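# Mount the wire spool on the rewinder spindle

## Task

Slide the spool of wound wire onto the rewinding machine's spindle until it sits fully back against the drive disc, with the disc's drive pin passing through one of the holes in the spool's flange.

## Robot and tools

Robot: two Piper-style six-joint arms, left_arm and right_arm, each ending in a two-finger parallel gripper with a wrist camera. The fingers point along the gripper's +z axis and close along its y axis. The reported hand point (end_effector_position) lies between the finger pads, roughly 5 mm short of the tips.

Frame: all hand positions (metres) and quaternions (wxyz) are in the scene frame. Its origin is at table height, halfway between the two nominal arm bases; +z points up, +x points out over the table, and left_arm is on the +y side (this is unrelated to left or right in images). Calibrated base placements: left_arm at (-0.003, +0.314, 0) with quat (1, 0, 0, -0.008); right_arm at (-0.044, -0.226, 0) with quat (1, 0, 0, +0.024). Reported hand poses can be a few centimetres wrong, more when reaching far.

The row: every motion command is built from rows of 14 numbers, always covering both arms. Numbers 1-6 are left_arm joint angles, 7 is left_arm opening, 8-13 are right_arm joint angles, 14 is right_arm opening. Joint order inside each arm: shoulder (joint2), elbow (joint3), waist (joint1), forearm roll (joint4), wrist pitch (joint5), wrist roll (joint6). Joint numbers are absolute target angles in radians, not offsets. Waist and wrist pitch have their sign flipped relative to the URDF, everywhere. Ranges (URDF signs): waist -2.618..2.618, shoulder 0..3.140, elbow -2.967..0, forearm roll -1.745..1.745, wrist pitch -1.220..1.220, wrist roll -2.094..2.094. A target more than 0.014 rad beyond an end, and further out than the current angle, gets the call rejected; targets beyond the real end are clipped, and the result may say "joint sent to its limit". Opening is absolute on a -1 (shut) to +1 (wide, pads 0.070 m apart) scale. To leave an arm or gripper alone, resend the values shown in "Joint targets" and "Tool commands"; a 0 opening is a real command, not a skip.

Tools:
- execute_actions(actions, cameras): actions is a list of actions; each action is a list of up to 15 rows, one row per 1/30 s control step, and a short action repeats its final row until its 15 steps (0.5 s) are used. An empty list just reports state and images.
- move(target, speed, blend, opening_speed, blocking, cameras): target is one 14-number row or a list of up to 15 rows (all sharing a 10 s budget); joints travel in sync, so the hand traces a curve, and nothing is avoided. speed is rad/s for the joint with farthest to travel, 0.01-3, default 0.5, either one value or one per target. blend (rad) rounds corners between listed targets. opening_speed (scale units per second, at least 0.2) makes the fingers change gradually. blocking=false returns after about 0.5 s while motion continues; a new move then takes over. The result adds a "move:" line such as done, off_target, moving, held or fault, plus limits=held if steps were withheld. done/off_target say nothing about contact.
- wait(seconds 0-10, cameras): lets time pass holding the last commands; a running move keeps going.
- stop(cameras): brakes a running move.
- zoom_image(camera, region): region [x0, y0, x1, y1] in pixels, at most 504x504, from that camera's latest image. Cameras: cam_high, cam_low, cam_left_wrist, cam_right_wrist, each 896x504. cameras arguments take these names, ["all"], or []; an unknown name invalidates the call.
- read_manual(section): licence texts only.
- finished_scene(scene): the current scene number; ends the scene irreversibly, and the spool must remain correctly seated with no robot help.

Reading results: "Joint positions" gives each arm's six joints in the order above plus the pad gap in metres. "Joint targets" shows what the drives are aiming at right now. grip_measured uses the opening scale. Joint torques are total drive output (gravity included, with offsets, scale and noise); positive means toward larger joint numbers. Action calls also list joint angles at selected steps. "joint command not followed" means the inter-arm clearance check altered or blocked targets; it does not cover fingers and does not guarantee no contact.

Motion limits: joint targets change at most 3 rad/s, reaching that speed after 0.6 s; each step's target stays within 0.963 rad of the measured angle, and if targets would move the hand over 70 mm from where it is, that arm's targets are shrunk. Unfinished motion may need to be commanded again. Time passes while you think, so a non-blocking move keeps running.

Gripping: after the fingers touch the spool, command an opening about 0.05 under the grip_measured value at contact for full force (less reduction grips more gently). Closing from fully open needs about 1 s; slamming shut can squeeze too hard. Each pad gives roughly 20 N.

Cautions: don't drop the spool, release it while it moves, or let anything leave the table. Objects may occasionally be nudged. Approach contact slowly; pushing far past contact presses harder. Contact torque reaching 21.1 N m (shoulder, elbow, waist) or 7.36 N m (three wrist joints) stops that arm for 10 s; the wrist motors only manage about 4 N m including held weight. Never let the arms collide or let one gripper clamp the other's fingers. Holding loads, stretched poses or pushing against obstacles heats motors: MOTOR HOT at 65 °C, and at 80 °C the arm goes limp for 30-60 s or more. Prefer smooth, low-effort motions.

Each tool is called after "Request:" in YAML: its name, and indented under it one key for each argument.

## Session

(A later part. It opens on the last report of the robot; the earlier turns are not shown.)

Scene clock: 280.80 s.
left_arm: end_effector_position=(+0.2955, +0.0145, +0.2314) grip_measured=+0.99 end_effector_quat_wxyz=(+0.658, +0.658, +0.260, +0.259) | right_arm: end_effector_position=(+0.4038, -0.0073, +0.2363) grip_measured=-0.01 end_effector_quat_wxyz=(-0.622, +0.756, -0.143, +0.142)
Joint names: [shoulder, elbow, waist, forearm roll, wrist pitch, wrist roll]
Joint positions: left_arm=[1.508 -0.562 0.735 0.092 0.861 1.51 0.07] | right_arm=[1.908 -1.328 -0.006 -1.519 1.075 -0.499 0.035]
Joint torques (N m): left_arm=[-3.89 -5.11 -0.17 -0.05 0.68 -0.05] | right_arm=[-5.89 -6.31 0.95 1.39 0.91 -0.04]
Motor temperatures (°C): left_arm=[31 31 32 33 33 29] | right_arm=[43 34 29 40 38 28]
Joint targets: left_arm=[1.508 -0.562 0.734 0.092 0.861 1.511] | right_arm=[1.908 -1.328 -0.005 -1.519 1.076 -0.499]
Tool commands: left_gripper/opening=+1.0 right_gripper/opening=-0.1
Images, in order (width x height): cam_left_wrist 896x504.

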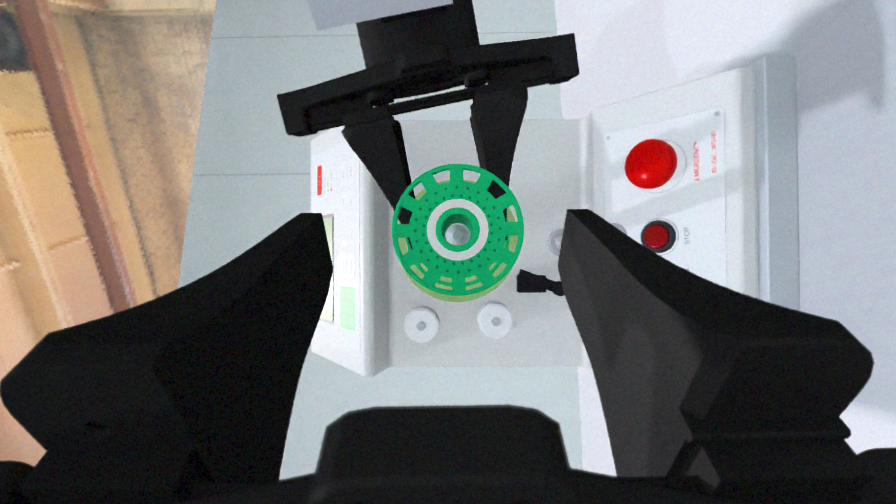

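Request:
move:
  target:
    - [1.50816, -0.56199, 0.73419, 0.09201, 0.86095, 1.51073, 1.0, 1.923701, -1.352144, -0.001894, -1.525881, 1.078626, -0.489091, -0.1]
    - [1.50816, -0.56199, 0.73419, 0.09201, 0.86095, 1.51073, 1.0, 1.971328, -1.428283, 0.008315, -1.545804, 1.086725, -0.456468, -0.1]
    - [1.50816, -0.56199, 0.73419, 0.09201, 0.86095, 1.51073, 1.0, 2.020281, -1.508653, 0.017773, -1.566258, 1.094820, -0.420906, -0.1]
  speed: 0.1
  blend: 0.01
  cameras: []

Request:
zoom_image:
  camera: "cam_left_wrist"
  region: [386, 164, 526, 304]

Scene clock: 287.13 s.
left_arm: end_effector_position=(+0.2955, +0.0145, +0.2314) grip_measured=+0.99 end_effector_quat_wxyz=(+0.658, +0.658, +0.260, +0.259) | right_arm: end_effector_position=(+0.4381, -0.0147, +0.2364) grip_measured=-0.01 end_effector_quat_wxyz=(-0.623, +0.756, -0.143, +0.142)
Joint names: [shoulder, elbow, waist, forearm roll, wrist pitch, wrist roll]
Joint positions: left_arm=[1.508 -0.562 0.735 0.092 0.861 1.51 0.07] | right_arm=[2.021 -1.509 0.018 -1.566 1.094 -0.421 0.035]
Joint torques (N m): left_arm=[-3.95 -4.64 -0.07 -0.08 0.72 -0.12] | right_arm=[-6.48 -6.45 0.91 1.46 0.8 -0.05]
Joint targets: left_arm=[1.508 -0.562 0.734 0.092 0.861 1.511] | right_arm=[2.020 -1.509 0.018 -1.566 1.095 -0.421]
move: done
No camera images: "cameras" was empty.

Scaled by 3.600 from the camera's 896x504 image, which has a finer 1280x720 frame.

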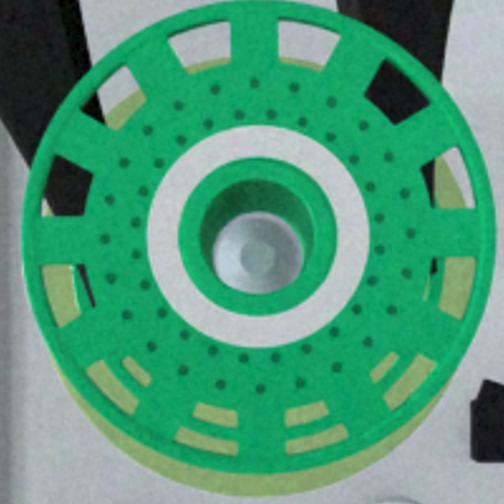

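Request:
move:
  target:
    - [1.50816, -0.56199, 0.73419, 0.09201, 0.86095, 1.51073, 1.0, 2.070975, -1.594017, 0.026559, -1.587405, 1.103099, -0.382041, -0.1]
    - [1.50816, -0.56199, 0.73419, 0.09201, 0.86095, 1.51073, 1.0, 2.123958, -1.685437, 0.034740, -1.609462, 1.111785, -0.339325, -0.1]
    - [1.50816, -0.56199, 0.73419, 0.09201, 0.86095, 1.51073, 1.0, 2.180001, -1.784442, 0.042376, -1.632718, 1.121163, -0.291976, -0.1]
    - [1.50816, -0.56199, 0.73419, 0.09201, 0.86095, 1.51073, 1.0, 2.219606, -1.855769, 0.047191, -1.649092, 1.127985, -0.257254, -0.1]
  speed: 0.1
  blend: 0.01
  cameras: []

Request:
zoom_image:
  camera: "cam_left_wrist"
  region: [386, 164, 526, 304]

Scene clock: 292.67 s.
left_arm: end_effector_position=(+0.2955, +0.0145, +0.2314) grip_measured=+0.99 end_effector_quat_wxyz=(+0.658, +0.658, +0.260, +0.259) | right_arm: end_effector_position=(+0.4916, -0.0259, +0.2363) grip_measured=-0.01 end_effector_quat_wxyz=(-0.622, +0.756, -0.143, +0.142)
Joint names: [shoulder, elbow, waist, forearm roll, wrist pitch, wrist roll]
Joint positions: left_arm=[1.508 -0.562 0.735 0.092 0.861 1.51 0.07] | right_arm=[2.22 -1.856 0.046 -1.649 1.128 -0.257 0.035]
Joint torques (N m): left_arm=[-4.02 -4.98 0.02 -0.1 0.75 -0.2] | right_arm=[-7.8 -7.13 7.65 1.71 -0.39 -0.03]
Joint targets: left_arm=[1.508 -0.562 0.734 0.092 0.861 1.511] | right_arm=[2.220 -1.856 0.047 -1.649 1.128 -0.257]
move: done
No camera images: "cameras" was empty.

Scaled by 3.600 from the camera's 896x504 image, which has a finer 1280x720 frame.

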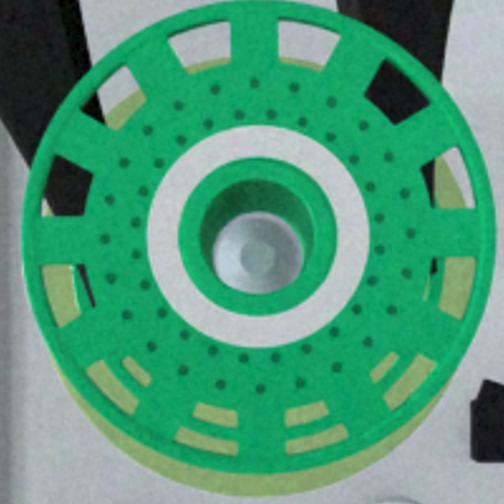

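Request:
execute_actions:
  actions: []
  cameras: ["cam_left_wrist", "cam_high", "cam_low"]

Request:
zoom_image:
  camera: "cam_left_wrist"
  region: [386, 164, 526, 304]

Scene clock: 294.63 s.
left_arm: end_effector_position=(+0.2955, +0.0145, +0.2314) grip_measured=+0.99 end_effector_quat_wxyz=(+0.658, +0.658, +0.260, +0.259) | right_arm: end_effector_position=(+0.4916, -0.0259, +0.2363) grip_measured=-0.01 end_effector_quat_wxyz=(-0.622, +0.756, -0.143, +0.142)
Joint names: [shoulder, elbow, waist, forearm roll, wrist pitch, wrist roll]
Joint positions: left_arm=[1.508 -0.562 0.735 0.092 0.861 1.51 0.07] | right_arm=[2.22 -1.856 0.046 -1.649 1.128 -0.257 0.035]
Joint torques (N m): left_arm=[-4.02 -5.05 0.01 -0.11 0.76 -0.22] | right_arm=[-8.84 -5.71 10.84 1.69 -0.75 -0.01]
Motor temperatures (°C): left_arm=[31 31 32 33 33 29] | right_arm=[43 34 29 41 38 28]
Joint targets: left_arm=[1.508 -0.562 0.734 0.092 0.861 1.511] | right_arm=[2.220 -1.856 0.047 -1.649 1.128 -0.257]
Tool commands: left_gripper/opening=+1.0 right_gripper/opening=-0.1
Images, in order (width x height): cam_high 896x504, cam_low 896x504, cam_left_wrist 896x504.

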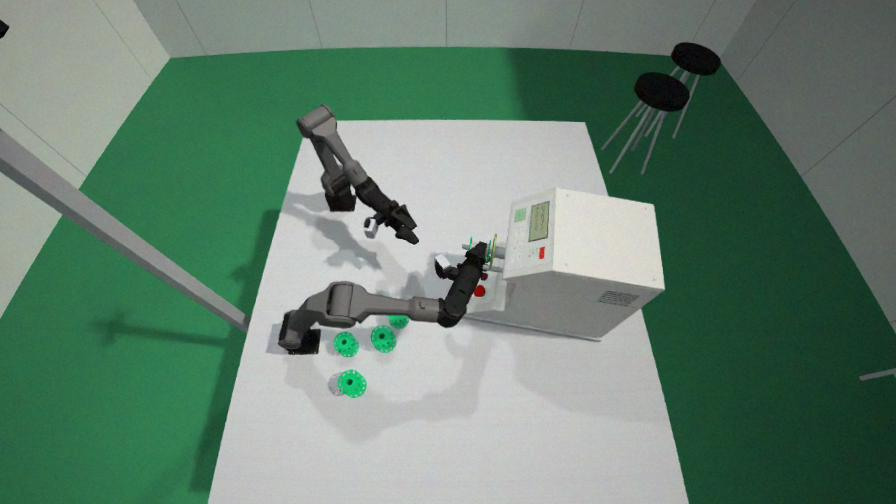

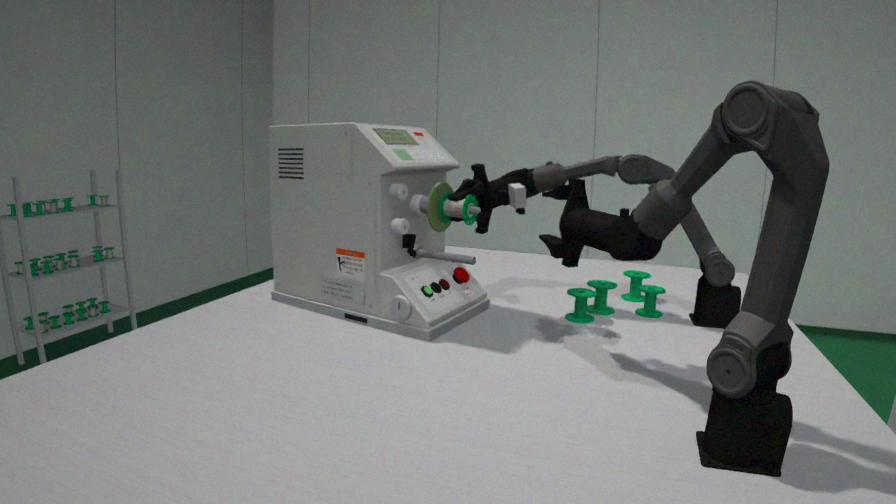

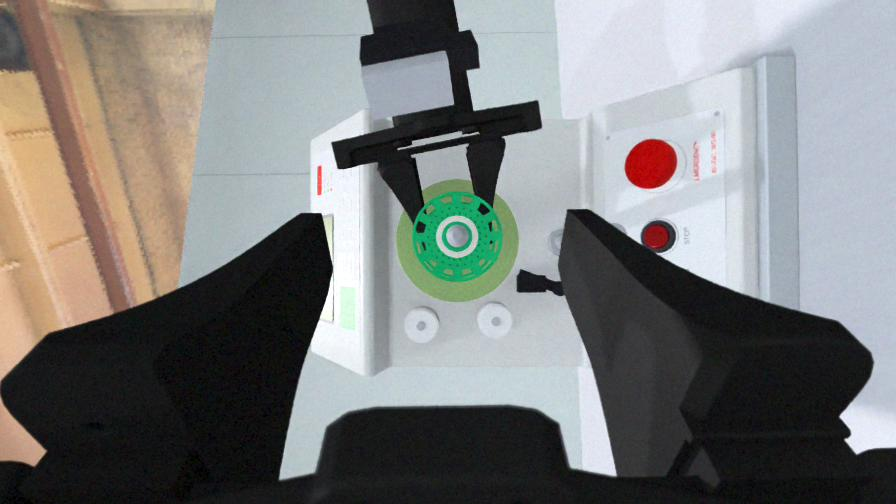

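Scaled by 3.600 from the camera's 896x504 image, which has a finer 1280x720 frame.

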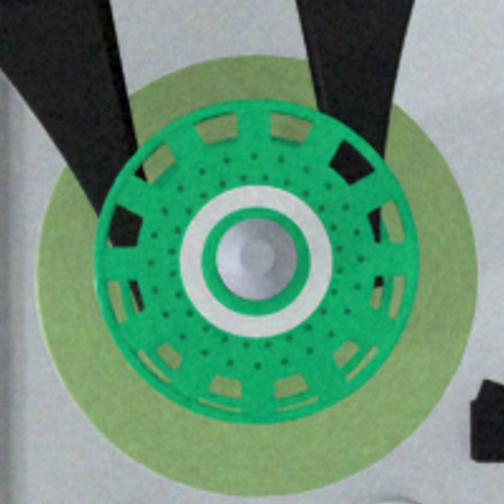

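Request:
move:
  target: [1.50816, -0.56199, 0.73419, 0.09201, 0.86095, 1.51073, 1.0, 2.219606, -1.855769, 0.0455, -1.649092, 1.127985, -0.257254, -0.1]
  speed: 0.1
  cameras: ["cam_left_wrist"]

Request:
zoom_image:
  camera: "cam_left_wrist"
  region: [426, 206, 490, 270]

Scene clock: 300.03 s.
left_arm: end_effector_position=(+0.2955, +0.0145, +0.2314) grip_measured=+0.99 end_effector_quat_wxyz=(+0.658, +0.658, +0.260, +0.259) | right_arm: end_effector_position=(+0.4916, -0.0259, +0.2363) grip_measured=-0.01 end_effector_quat_wxyz=(-0.622, +0.756, -0.143, +0.142)
Joint names: [shoulder, elbow, waist, forearm roll, wrist pitch, wrist roll]
Joint positions: left_arm=[1.508 -0.562 0.735 0.092 0.861 1.51 0.07] | right_arm=[2.22 -1.856 0.046 -1.649 1.128 -0.257 0.035]
Joint torques (N m): left_arm=[-4.06 -5.28 0.09 -0.13 0.75 -0.21] | right_arm=[-9.05 -5.89 8.27 1.49 -0.38 0.07]
Joint targets: left_arm=[1.508 -0.562 0.734 0.092 0.861 1.511] | right_arm=[2.220 -1.856 0.045 -1.649 1.128 -0.257]
move: done
Images, in order (width x height): cam_left_wrist 896x504.

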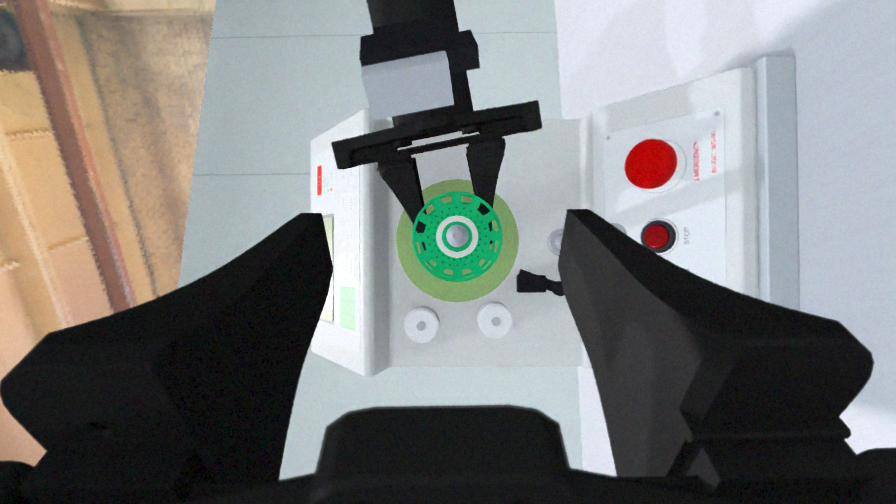

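Scaled by 7.875 from the camera's 896x504 image, which has a finer 1280x720 frame.

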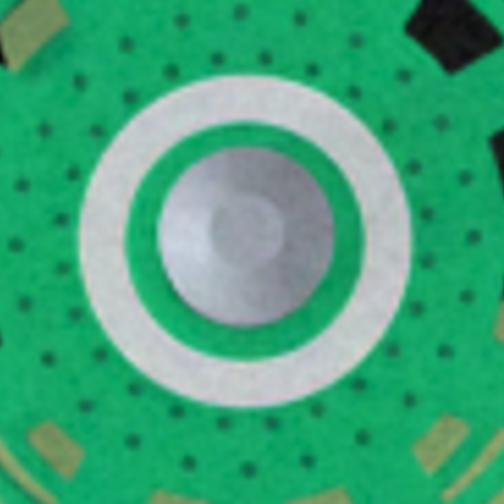

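Request:
move:
  target: [1.50816, -0.56199, 0.73419, 0.09201, 0.86095, 1.51073, 1.0, 2.219606, -1.855769, 0.0425, -1.649092, 1.127985, -0.257254, -0.1]
  speed: 0.1
  cameras: ["cam_left_wrist"]

Request:
zoom_image:
  camera: "cam_left_wrist"
  region: [426, 206, 490, 270]

Scene clock: 306.93 s.
left_arm: end_effector_position=(+0.2955, +0.0145, +0.2314) grip_measured=+0.99 end_effector_quat_wxyz=(+0.658, +0.658, +0.260, +0.259) | right_arm: end_effector_position=(+0.4912, -0.0249, +0.2363) grip_measured=-0.01 end_effector_quat_wxyz=(-0.623, +0.756, -0.142, +0.141)
Joint names: [shoulder, elbow, waist, forearm roll, wrist pitch, wrist roll]
Joint positions: left_arm=[1.508 -0.562 0.735 0.092 0.861 1.51 0.07] | right_arm=[2.22 -1.856 0.045 -1.649 1.128 -0.257 0.035]
Joint torques (N m): left_arm=[-4.15 -5.61 0.17 -0.16 0.73 -0.19] | right_arm=[-7.64 -6.27 -4.62 1.91 0.6 0]
Joint targets: left_arm=[1.508 -0.562 0.734 0.092 0.861 1.511] | right_arm=[2.220 -1.856 0.042 -1.649 1.128 -0.257]
move: done
Images, in order (width x height): cam_left_wrist 896x504.

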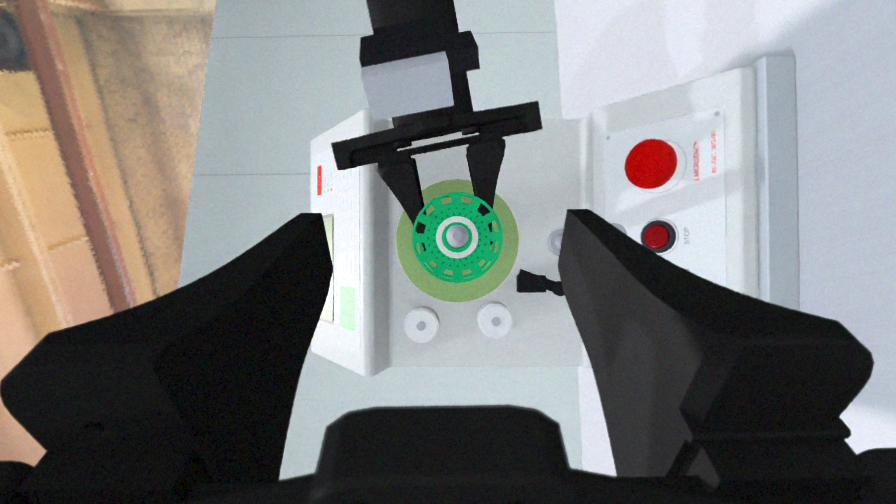

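Scaled by 7.875 from the camera's 896x504 image, which has a finer 1280x720 frame.

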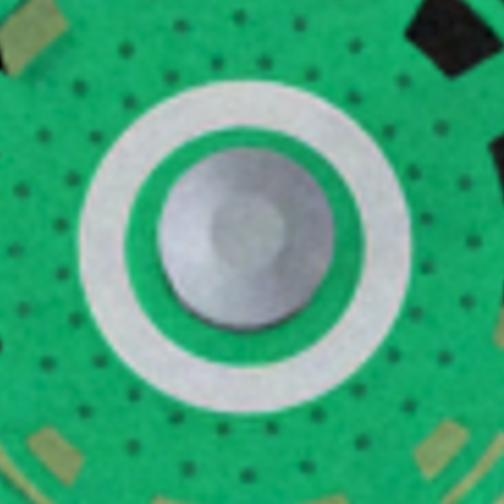

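Request:
move:
  target:
    - [1.50816, -0.56199, 0.73419, 0.09201, 0.86095, 1.51073, 1.0, 2.221063, -1.858409, 0.043621, -1.648808, 1.124653, -0.255651, -0.1]
    - [1.50816, -0.56199, 0.73419, 0.09201, 0.86095, 1.51073, 1.0, 2.237880, -1.889162, 0.045345, -1.655771, 1.127508, -0.240441, -0.1]
  speed: 0.06
  cameras: ["cam_left_wrist"]

Request:
zoom_image:
  camera: "cam_left_wrist"
  region: [426, 206, 490, 270]

Scene clock: 323.87 s.
left_arm: end_effector_position=(+0.2955, +0.0145, +0.2314) grip_measured=+0.99 end_effector_quat_wxyz=(+0.658, +0.658, +0.260, +0.259) | right_arm: end_effector_position=(+0.4956, -0.0245, +0.2362) grip_measured=-0.01 end_effector_quat_wxyz=(-0.623, +0.756, -0.142, +0.141)
Joint names: [shoulder, elbow, waist, forearm roll, wrist pitch, wrist roll]
Joint positions: left_arm=[1.508 -0.562 0.735 0.092 0.861 1.51 0.07] | right_arm=[2.238 -1.889 0.044 -1.655 1.128 -0.241 0.035]
Joint torques (N m): left_arm=[-4.32 -6.2 0.3 -0.17 0.69 -0.15] | right_arm=[-7.03 -8.48 -9.75 2.66 0.31 0]
Motor temperatures (°C): left_arm=[31 31 32 33 33 29] | right_arm=[44 34 32 46 40 28]
Joint targets: left_arm=[1.508 -0.562 0.734 0.092 0.861 1.511] | right_arm=[2.238 -1.889 0.045 -1.656 1.128 -0.240]
move: done
Images, in order (width x height): cam_left_wrist 896x504.

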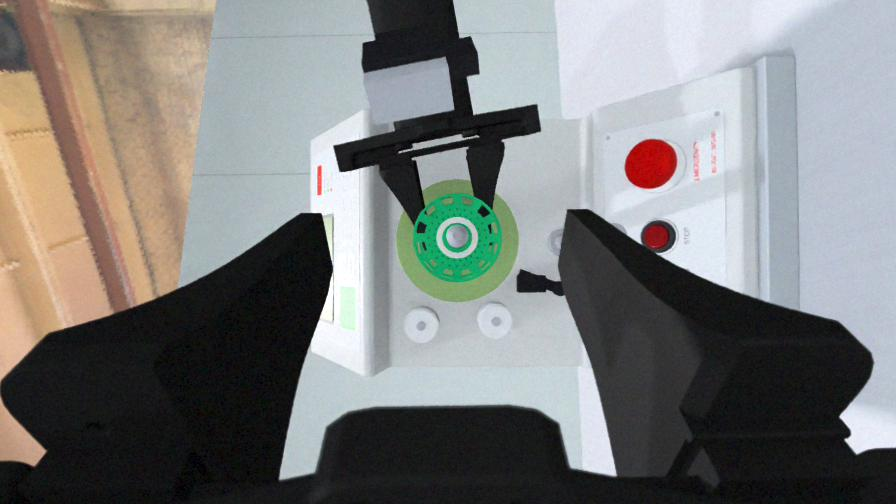

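Scaled by 7.875 from the camera's 896x504 image, which has a finer 1280x720 frame.

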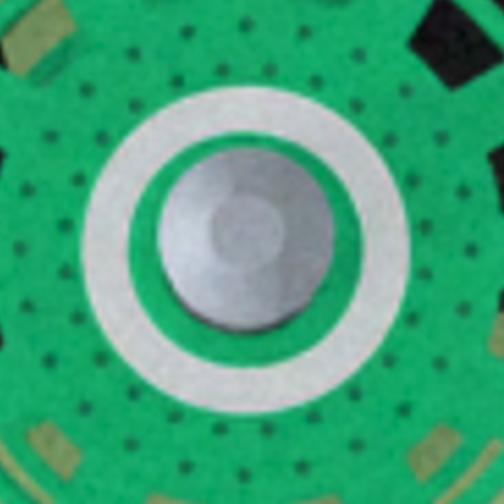

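Request:
execute_actions:
  actions: []
  cameras: []

Scene clock: 328.73 s.
left_arm: end_effector_position=(+0.2955, +0.0145, +0.2314) grip_measured=+0.99 end_effector_quat_wxyz=(+0.658, +0.658, +0.260, +0.259) | right_arm: end_effector_position=(+0.4958, -0.0250, +0.2362) grip_measured=-0.01 end_effector_quat_wxyz=(-0.623, +0.756, -0.143, +0.141)
Joint names: [shoulder, elbow, waist, forearm roll, wrist pitch, wrist roll]
Joint positions: left_arm=[1.508 -0.562 0.735 0.092 0.861 1.51 0.07] | right_arm=[2.238 -1.889 0.045 -1.655 1.128 -0.241 0.035]
Joint torques (N m): left_arm=[-4.34 -6.43 0.37 -0.15 0.68 -0.13] | right_arm=[-9.24 -6.21 -0.54 2.27 0.86 -0.01]
Motor temperatures (°C): left_arm=[31 31 32 33 33 29] | right_arm=[45 34 32 47 40 28]
Joint targets: left_arm=[1.508 -0.562 0.734 0.092 0.861 1.511] | right_arm=[2.238 -1.889 0.045 -1.656 1.128 -0.240]
Tool commands: left_gripper/opening=+1.0 right_gripper/opening=-0.1
No camera images: "cameras" was empty.

Request:
move:
  target: [1.50816, -0.56199, 0.73419, 0.09201, 0.86095, 1.51073, 1.0, 2.246288, -1.904539, 0.046207, -1.659253, 1.128936, -0.232835, -0.1]
  speed: 0.03
  cameras: []

Request:
wait:
  seconds: 1.5
  cameras: []

Scene clock: 331.00 s.
left_arm: end_effector_position=(+0.2955, +0.0145, +0.2314) grip_measured=+0.99 end_effector_quat_wxyz=(+0.658, +0.658, +0.260, +0.259) | right_arm: end_effector_position=(+0.4977, -0.0255, +0.2365) grip_measured=-0.01 end_effector_quat_wxyz=(-0.622, +0.756, -0.143, +0.142)
Joint names: [shoulder, elbow, waist, forearm roll, wrist pitch, wrist roll]
Joint positions: left_arm=[1.508 -0.562 0.735 0.092 0.861 1.51 0.07] | right_arm=[2.246 -1.904 0.046 -1.659 1.129 -0.233 0.035]
Joint torques (N m): left_arm=[-4.37 -6.56 0.41 -0.15 0.67 -0.12] | right_arm=[-7.96 -8.49 -0.42 2.26 0.33 0.06]
Joint targets: left_arm=[1.508 -0.562 0.734 0.092 0.861 1.511] | right_arm=[2.246 -1.905 0.046 -1.659 1.129 -0.233]
move: done
No camera images: "cameras" was empty.

Scene clock: 332.50 s.
left_arm: end_effector_position=(+0.2955, +0.0145, +0.2314) grip_measured=+0.99 end_effector_quat_wxyz=(+0.658, +0.658, +0.260, +0.259) | right_arm: end_effector_position=(+0.4977, -0.0255, +0.2365) grip_measured=-0.01 end_effector_quat_wxyz=(-0.622, +0.756, -0.143, +0.142)
Joint names: [shoulder, elbow, waist, forearm roll, wrist pitch, wrist roll]
Joint positions: left_arm=[1.508 -0.562 0.735 0.092 0.861 1.51 0.07] | right_arm=[2.246 -1.904 0.046 -1.659 1.129 -0.233 0.035]
Joint torques (N m): left_arm=[-4.37 -6.63 0.43 -0.15 0.66 -0.11] | right_arm=[-7.86 -8.21 -0.78 2.25 0.24 -0.05]
Joint targets: left_arm=[1.508 -0.562 0.734 0.092 0.861 1.511] | right_arm=[2.246 -1.905 0.046 -1.659 1.129 -0.233]
Tool commands: left_gripper/opening=+1.0 right_gripper/opening=-0.1
wait: 1.50 s; at rest by 0.17 s
No camera images: "cameras" was empty.

Request:
move:
  target: [1.50816, -0.56199, 0.73419, 0.09201, 0.86095, 1.51073, 1.0, 2.250492, -1.912227, 0.046638, -1.660994, 1.129650, -0.229032, -0.1]
  speed: 0.03
  cameras: ["cam_left_wrist"]

Request:
zoom_image:
  camera: "cam_left_wrist"
  region: [386, 164, 526, 304]

Scene clock: 334.03 s.
left_arm: end_effector_position=(+0.2955, +0.0145, +0.2314) grip_measured=+0.99 end_effector_quat_wxyz=(+0.658, +0.658, +0.260, +0.259) | right_arm: end_effector_position=(+0.4989, -0.0260, +0.2361) grip_measured=-0.01 end_effector_quat_wxyz=(-0.622, +0.756, -0.143, +0.142)
Joint names: [shoulder, elbow, waist, forearm roll, wrist pitch, wrist roll]
Joint positions: left_arm=[1.508 -0.562 0.735 0.092 0.861 1.51 0.07] | right_arm=[2.251 -1.912 0.046 -1.661 1.129 -0.229 0.035]
Joint torques (N m): left_arm=[-4.39 -6.72 0.43 -0.14 0.66 -0.11] | right_arm=[-7.91 -8.21 -0.41 2.12 0.54 0.06]
Joint targets: left_arm=[1.508 -0.562 0.734 0.092 0.861 1.511] | right_arm=[2.250 -1.912 0.047 -1.661 1.130 -0.229]
move: done
Images, in order (width x height): cam_left_wrist 896x504.

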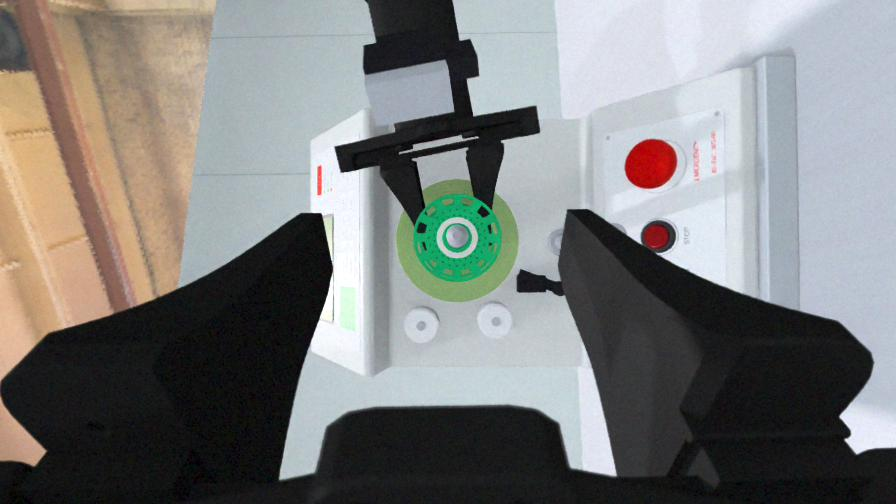

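Scaled by 3.600 from the camera's 896x504 image, which has a finer 1280x720 frame.

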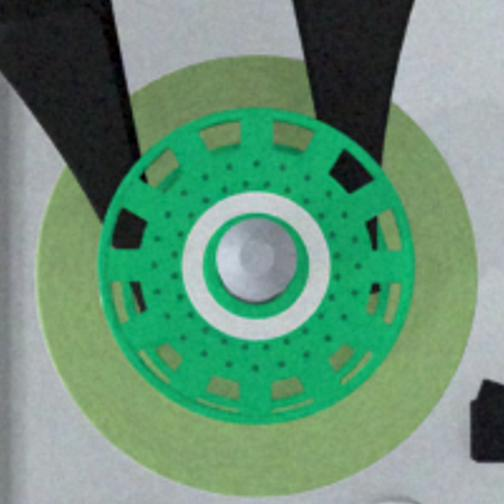

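Request:
move:
  target: [1.50816, -0.56199, 0.73419, 0.09201, 0.86095, 1.51073, 1.0, 2.254697, -1.919916, 0.047069, -1.662734, 1.130363, -0.225231, -0.1]
  speed: 0.03
  cameras: []

Request:
move:
  target: [1.50816, -0.56199, 0.73419, 0.09201, 0.86095, 1.51073, 1.0, 2.258901, -1.927604, 0.047500, -1.664475, 1.131077, -0.221428, -0.1]
  speed: 0.03
  cameras: []

Scene clock: 336.37 s.
left_arm: end_effector_position=(+0.2955, +0.0145, +0.2314) grip_measured=+0.99 end_effector_quat_wxyz=(+0.658, +0.658, +0.260, +0.259) | right_arm: end_effector_position=(+0.4995, -0.0258, +0.2363) grip_measured=-0.01 end_effector_quat_wxyz=(-0.622, +0.756, -0.143, +0.141)
Joint names: [shoulder, elbow, waist, forearm roll, wrist pitch, wrist roll]
Joint positions: left_arm=[1.508 -0.562 0.735 0.092 0.861 1.51 0.07] | right_arm=[2.254 -1.919 0.046 -1.663 1.131 -0.225 0.035]
Joint torques (N m): left_arm=[-4.43 -6.86 0.49 -0.13 0.65 -0.1] | right_arm=[-7.87 -8.32 -0.28 2.18 0.26 0.06]
Joint targets: left_arm=[1.508 -0.562 0.734 0.092 0.861 1.511] | right_arm=[2.255 -1.920 0.047 -1.663 1.130 -0.225]
move: done
No camera images: "cameras" was empty.

Scene clock: 337.07 s.
left_arm: end_effector_position=(+0.2955, +0.0145, +0.2314) grip_measured=+0.99 end_effector_quat_wxyz=(+0.658, +0.658, +0.260, +0.259) | right_arm: end_effector_position=(+0.5000, -0.0261, +0.2364) grip_measured=-0.01 end_effector_quat_wxyz=(-0.622, +0.757, -0.142, +0.141)
Joint names: [shoulder, elbow, waist, forearm roll, wrist pitch, wrist roll]
Joint positions: left_arm=[1.508 -0.562 0.735 0.092 0.861 1.51 0.07] | right_arm=[2.258 -1.927 0.047 -1.666 1.134 -0.221 0.035]
Joint torques (N m): left_arm=[-4.43 -6.86 0.47 -0.13 0.65 -0.11] | right_arm=[-6.88 -9.81 -0.73 3.21 -2.13 0.05]
Joint targets: left_arm=[1.508 -0.562 0.734 0.092 0.861 1.511] | right_arm=[2.259 -1.928 0.048 -1.664 1.131 -0.221]
move: done
No camera images: "cameras" was empty.

Request:
move:
  target: [1.50816, -0.56199, 0.73419, 0.09201, 0.86095, 1.51073, 1.0, 2.255748, -1.921838, 0.047177, -1.663170, 1.130542, -0.224280, -0.1]
  speed: 0.03
  cameras: ["cam_left_wrist", "cam_low", "cam_right_wrist"]

Request:
zoom_image:
  camera: "cam_left_wrist"
  region: [386, 164, 526, 304]

Request:
zoom_image:
  camera: "cam_low"
  region: [380, 150, 520, 290]

Scene clock: 339.67 s.
left_arm: end_effector_position=(+0.2955, +0.0145, +0.2314) grip_measured=+0.99 end_effector_quat_wxyz=(+0.658, +0.658, +0.260, +0.259) | right_arm: end_effector_position=(+0.5002, -0.0263, +0.2360) grip_measured=-0.01 end_effector_quat_wxyz=(-0.623, +0.756, -0.143, +0.142)
Joint names: [shoulder, elbow, waist, forearm roll, wrist pitch, wrist roll]
Joint positions: left_arm=[1.508 -0.562 0.735 0.092 0.861 1.51 0.07] | right_arm=[2.257 -1.923 0.047 -1.663 1.131 -0.224 0.035]
Joint torques (N m): left_arm=[-4.46 -7.02 0.52 -0.12 0.64 -0.09] | right_arm=[-7.54 -9.18 -1.59 4.1 -4.17 -0.04]
Joint targets: left_arm=[1.508 -0.562 0.734 0.092 0.861 1.511] | right_arm=[2.256 -1.922 0.047 -1.663 1.131 -0.224]
move: done
Images, in order (width x height): cam_low 896x504, cam_left_wrist 896x504, cam_right_wrist 896x504.

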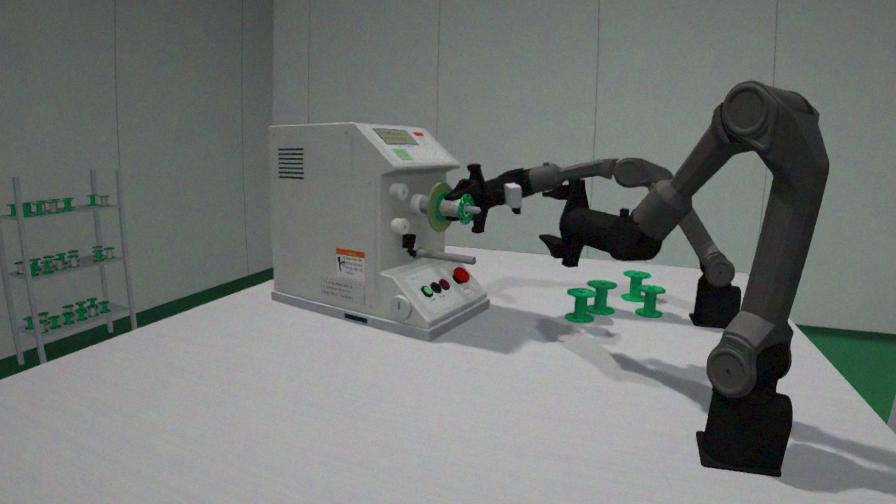

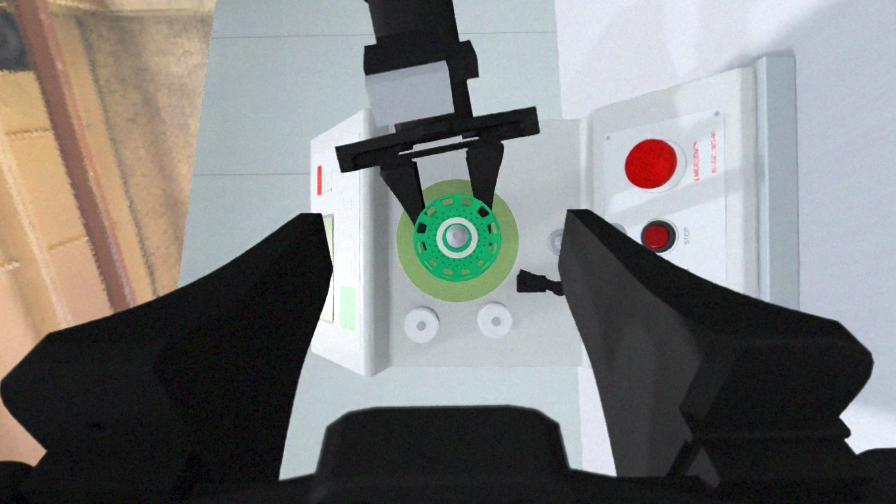

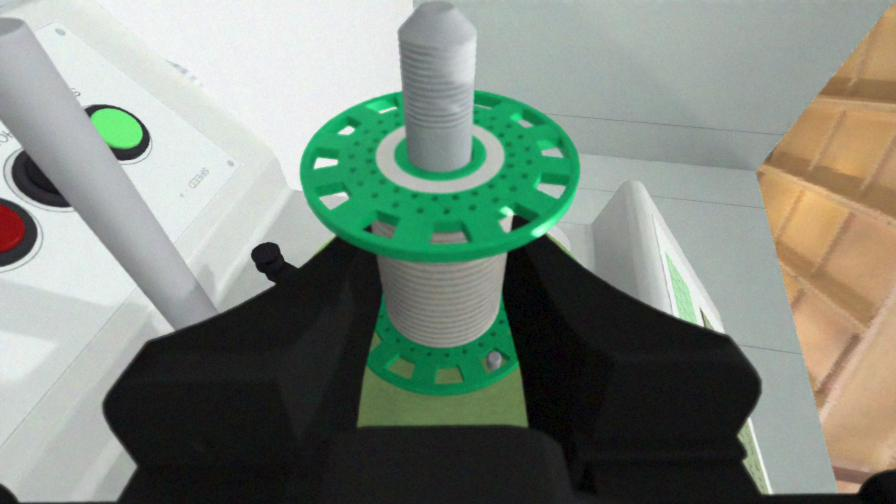

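Scaled by 3.600 from the camera's 896x504 image, which has a finer 1280x720 frame.

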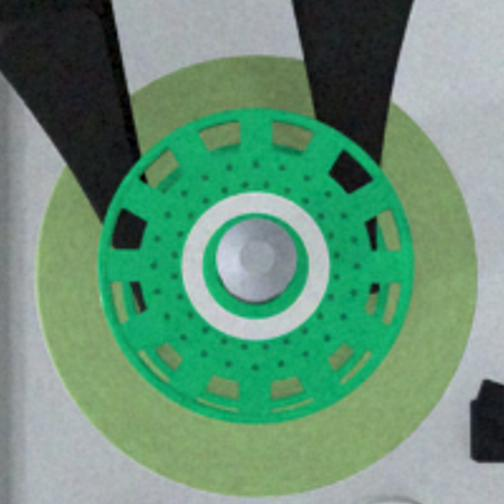

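Scaled by 3.600 from the camera's 896x504 image, which has a finer 1280x720 frame.

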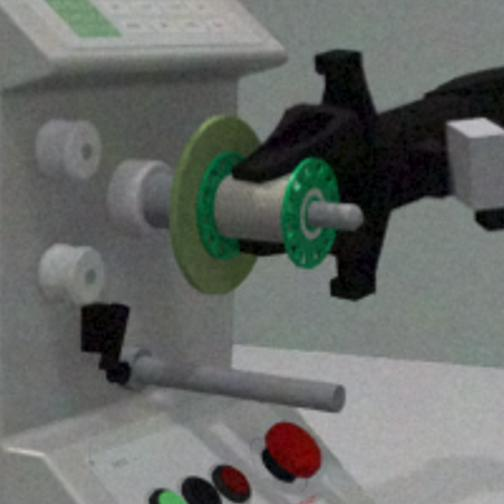

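Request:
move:
  target: [1.50816, -0.56199, 0.73419, 0.09201, 0.86095, 1.51073, 1.0, 2.250492, -1.912227, 0.046638, -1.660994, 1.129650, -0.229032, -0.1]
  speed: 0.05
  cameras: ["cam_right_wrist"]

Request:
zoom_image:
  camera: "cam_right_wrist"
  region: [360, 280, 540, 400]

Scene clock: 341.43 s.
left_arm: end_effector_position=(+0.2955, +0.0145, +0.2314) grip_measured=+0.99 end_effector_quat_wxyz=(+0.658, +0.658, +0.260, +0.259) | right_arm: end_effector_position=(+0.4999, -0.0262, +0.2360) grip_measured=-0.01 end_effector_quat_wxyz=(-0.622, +0.756, -0.144, +0.143)
Joint names: [shoulder, elbow, waist, forearm roll, wrist pitch, wrist roll]
Joint positions: left_arm=[1.508 -0.562 0.735 0.092 0.861 1.51 0.07] | right_arm=[2.252 -1.914 0.046 -1.66 1.126 -0.229 0.035]
Joint torques (N m): left_arm=[-4.5 -7.03 0.54 -0.12 0.63 -0.09] | right_arm=[-8.9 -6.66 -0.4 2.34 -0.11 -0.05]
Motor temperatures (°C): left_arm=[31 31 32 33 33 29] | right_arm=[45 34 31 53 43 28]
Joint targets: left_arm=[1.508 -0.562 0.734 0.092 0.861 1.511] | right_arm=[2.250 -1.912 0.047 -1.661 1.130 -0.229]
move: done
Images, in order (width x height): cam_right_wrist 896x504.

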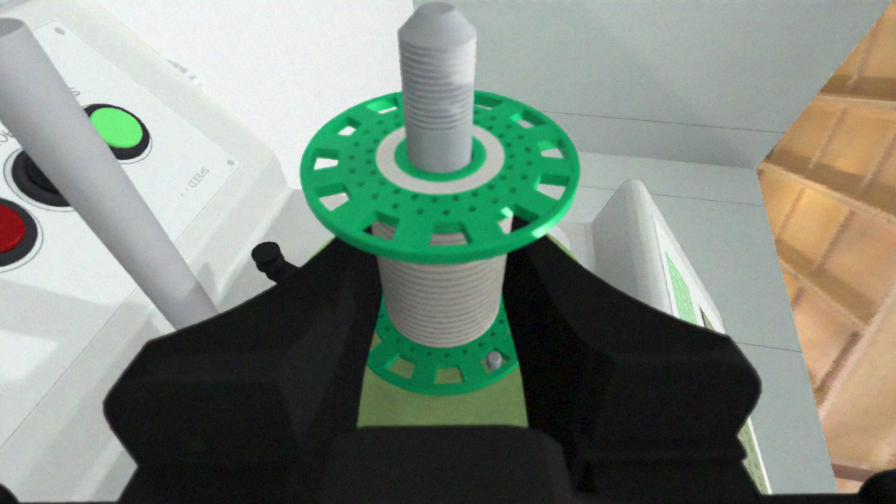

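Scaled by 2.800 from the camera's 896x504 image, which has a finer 1280x720 frame.

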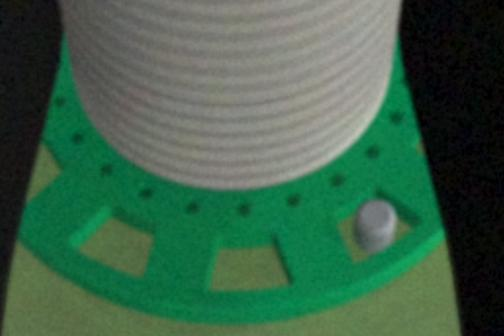

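Request:
move:
  target: [1.50816, -0.56199, 0.73419, 0.09201, 0.86095, 1.51073, 1.0, 2.250492, -1.912227, 0.046638, -1.660994, 1.129650, -0.229032, 1.0]
  speed: 0.1
  opening_speed: 0.8
  cameras: ["cam_left_wrist", "cam_right_wrist"]

Request:
zoom_image:
  camera: "cam_left_wrist"
  region: [386, 164, 526, 304]

Request:
zoom_image:
  camera: "cam_right_wrist"
  region: [340, 260, 560, 400]

Scene clock: 346.20 s.
left_arm: end_effector_position=(+0.2955, +0.0145, +0.2314) grip_measured=+0.99 end_effector_quat_wxyz=(+0.658, +0.658, +0.260, +0.259) | right_arm: end_effector_position=(+0.4988, -0.0259, +0.2367) grip_measured=+0.99 end_effector_quat_wxyz=(-0.623, +0.756, -0.143, +0.142)
Joint names: [shoulder, elbow, waist, forearm roll, wrist pitch, wrist roll]
Joint positions: left_arm=[1.508 -0.562 0.735 0.092 0.861 1.51 0.07] | right_arm=[2.25 -1.913 0.046 -1.66 1.13 -0.229 0.07]
Joint torques (N m): left_arm=[-4.54 -6.94 0.6 -0.11 0.63 -0.07] | right_arm=[-6.5 -5.91 1.31 1.03 0.18 -0.1]
Joint targets: left_arm=[1.508 -0.562 0.734 0.092 0.861 1.511] | right_arm=[2.250 -1.912 0.047 -1.661 1.130 -0.229]
move: done
Images, in order (width x height): cam_left_wrist 896x504, cam_right_wrist 896x504.

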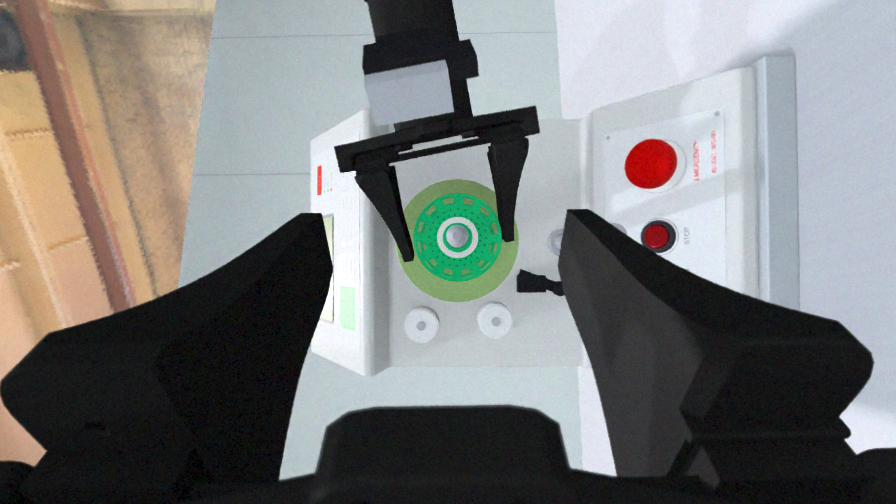

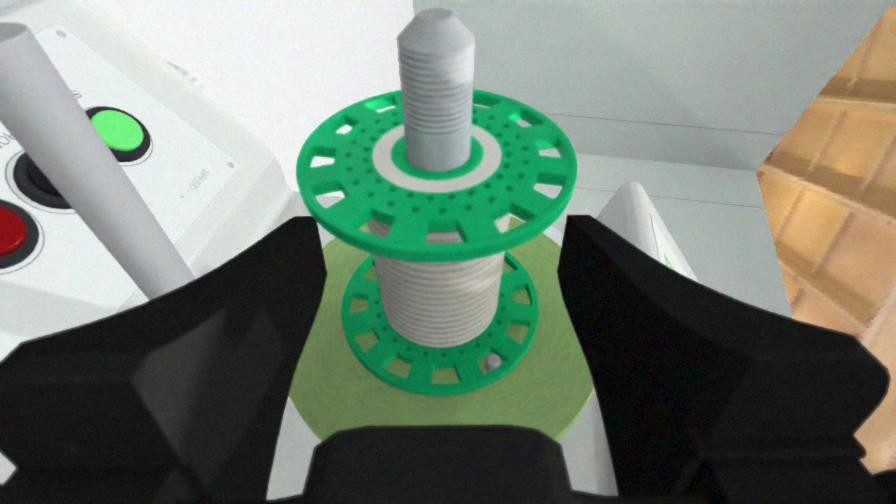

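Scaled by 3.600 from the camera's 896x504 image, which has a finer 1280x720 frame.

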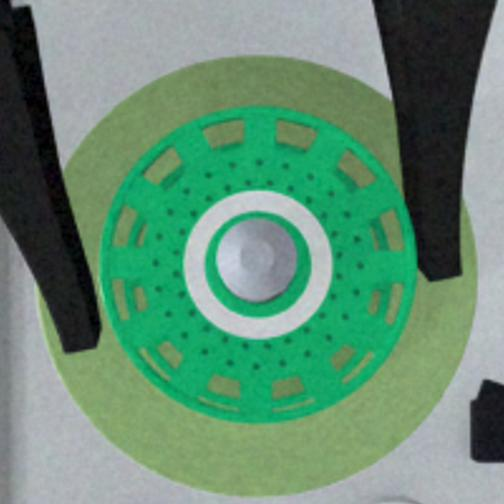

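Scaled by 2.291 from the camera's 896x504 image, which has a finer 1280x720 frame.

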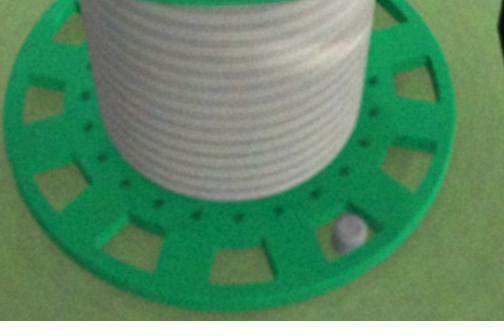

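Request:
move:
  target:
    - [1.50816, -0.56199, 0.73419, 0.09201, 0.86095, 1.51073, 1.0, 2.251292, -1.909227, 0.046638, -1.660994, 1.129650, -0.229032, 1.0]
    - [1.50816, -0.56199, 0.73419, 0.09201, 0.86095, 1.51073, 1.0, 2.221913, -1.855509, 0.043621, -1.648808, 1.124653, -0.255651, 1.0]
    - [1.50816, -0.56199, 0.73419, 0.09201, 0.86095, 1.51073, 1.0, 2.180901, -1.781642, 0.039126, -1.632718, 1.121163, -0.291976, 1.0]
    - [1.50816, -0.56199, 0.73419, 0.09201, 0.86095, 1.51073, 1.0, 2.124958, -1.682737, 0.032010, -1.609462, 1.111785, -0.339325, 1.0]
    - [1.50816, -0.56199, 0.73419, 0.09201, 0.86095, 1.51073, 1.0, 2.072075, -1.591417, 0.024379, -1.587405, 1.103099, -0.382041, 1.0]
    - [1.50816, -0.56199, 0.73419, 0.09201, 0.86095, 1.51073, 1.0, 2.028240, -1.517535, 0.017264, -1.569078, 1.095924, -0.415724, 1.0]
  speed: [0.05, 0.12, 0.12, 0.12, 0.12, 0.12]
  blend: [0, 0.01, 0.01, 0.01, 0.01, 0]
  cameras: ["cam_left_wrist", "cam_right_wrist"]

Request:
zoom_image:
  camera: "cam_left_wrist"
  region: [386, 164, 526, 304]

Scene clock: 364.23 s.
left_arm: end_effector_position=(+0.2955, +0.0145, +0.2314) grip_measured=+0.99 end_effector_quat_wxyz=(+0.658, +0.658, +0.260, +0.259) | right_arm: end_effector_position=(+0.4390, -0.0143, +0.2348) grip_measured=+0.99 end_effector_quat_wxyz=(-0.622, +0.757, -0.143, +0.140)
Joint names: [shoulder, elbow, waist, forearm roll, wrist pitch, wrist roll]
Joint positions: left_arm=[1.508 -0.562 0.735 0.092 0.861 1.51 0.07] | right_arm=[2.028 -1.517 0.018 -1.569 1.097 -0.416 0.07]
Joint torques (N m): left_arm=[-4.6 -6.78 0.69 -0.09 0.65 -0.05] | right_arm=[-6.15 -5.27 0.35 1.1 0.37 0.02]
Motor temperatures (°C): left_arm=[32 31 31 33 33 29] | right_arm=[45 34 30 44 40 28]
Joint targets: left_arm=[1.508 -0.562 0.734 0.092 0.861 1.511] | right_arm=[2.028 -1.518 0.017 -1.569 1.096 -0.416]
move: done
Images, in order (width x height): cam_left_wrist 896x504, cam_right_wrist 896x504.

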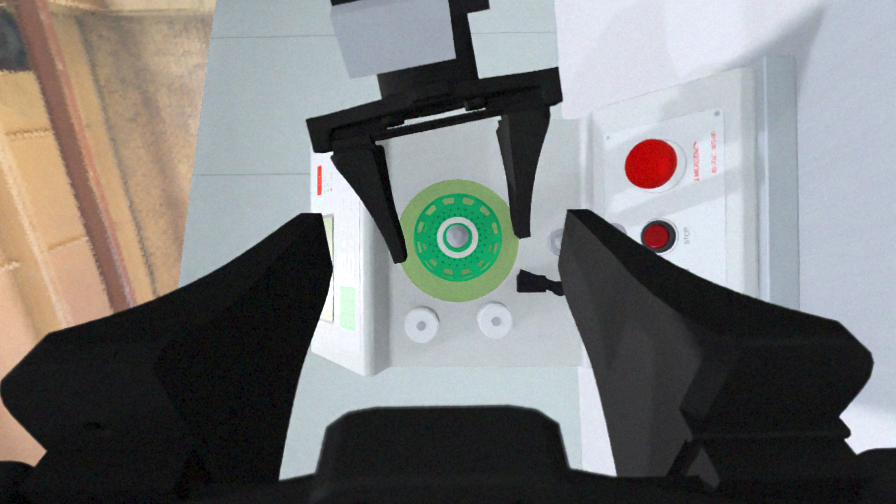

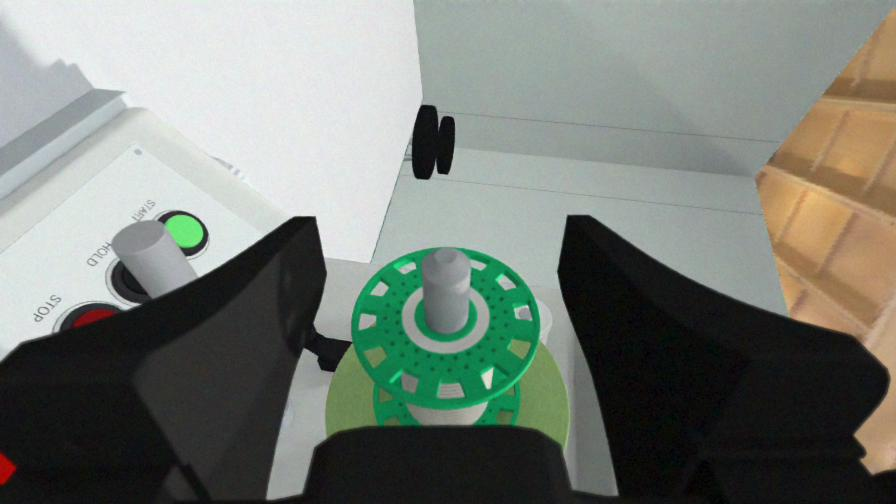

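Scaled by 3.600 from the camera's 896x504 image, which has a finer 1280x720 frame.

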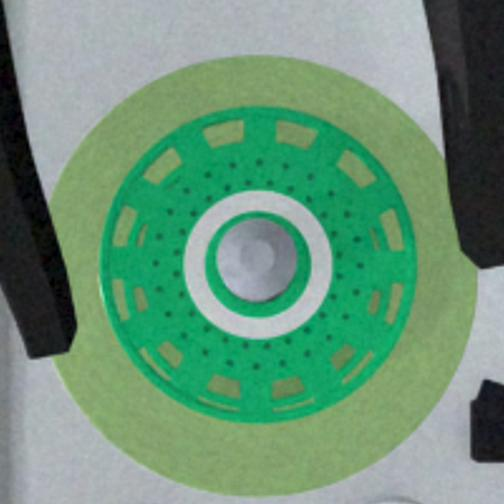

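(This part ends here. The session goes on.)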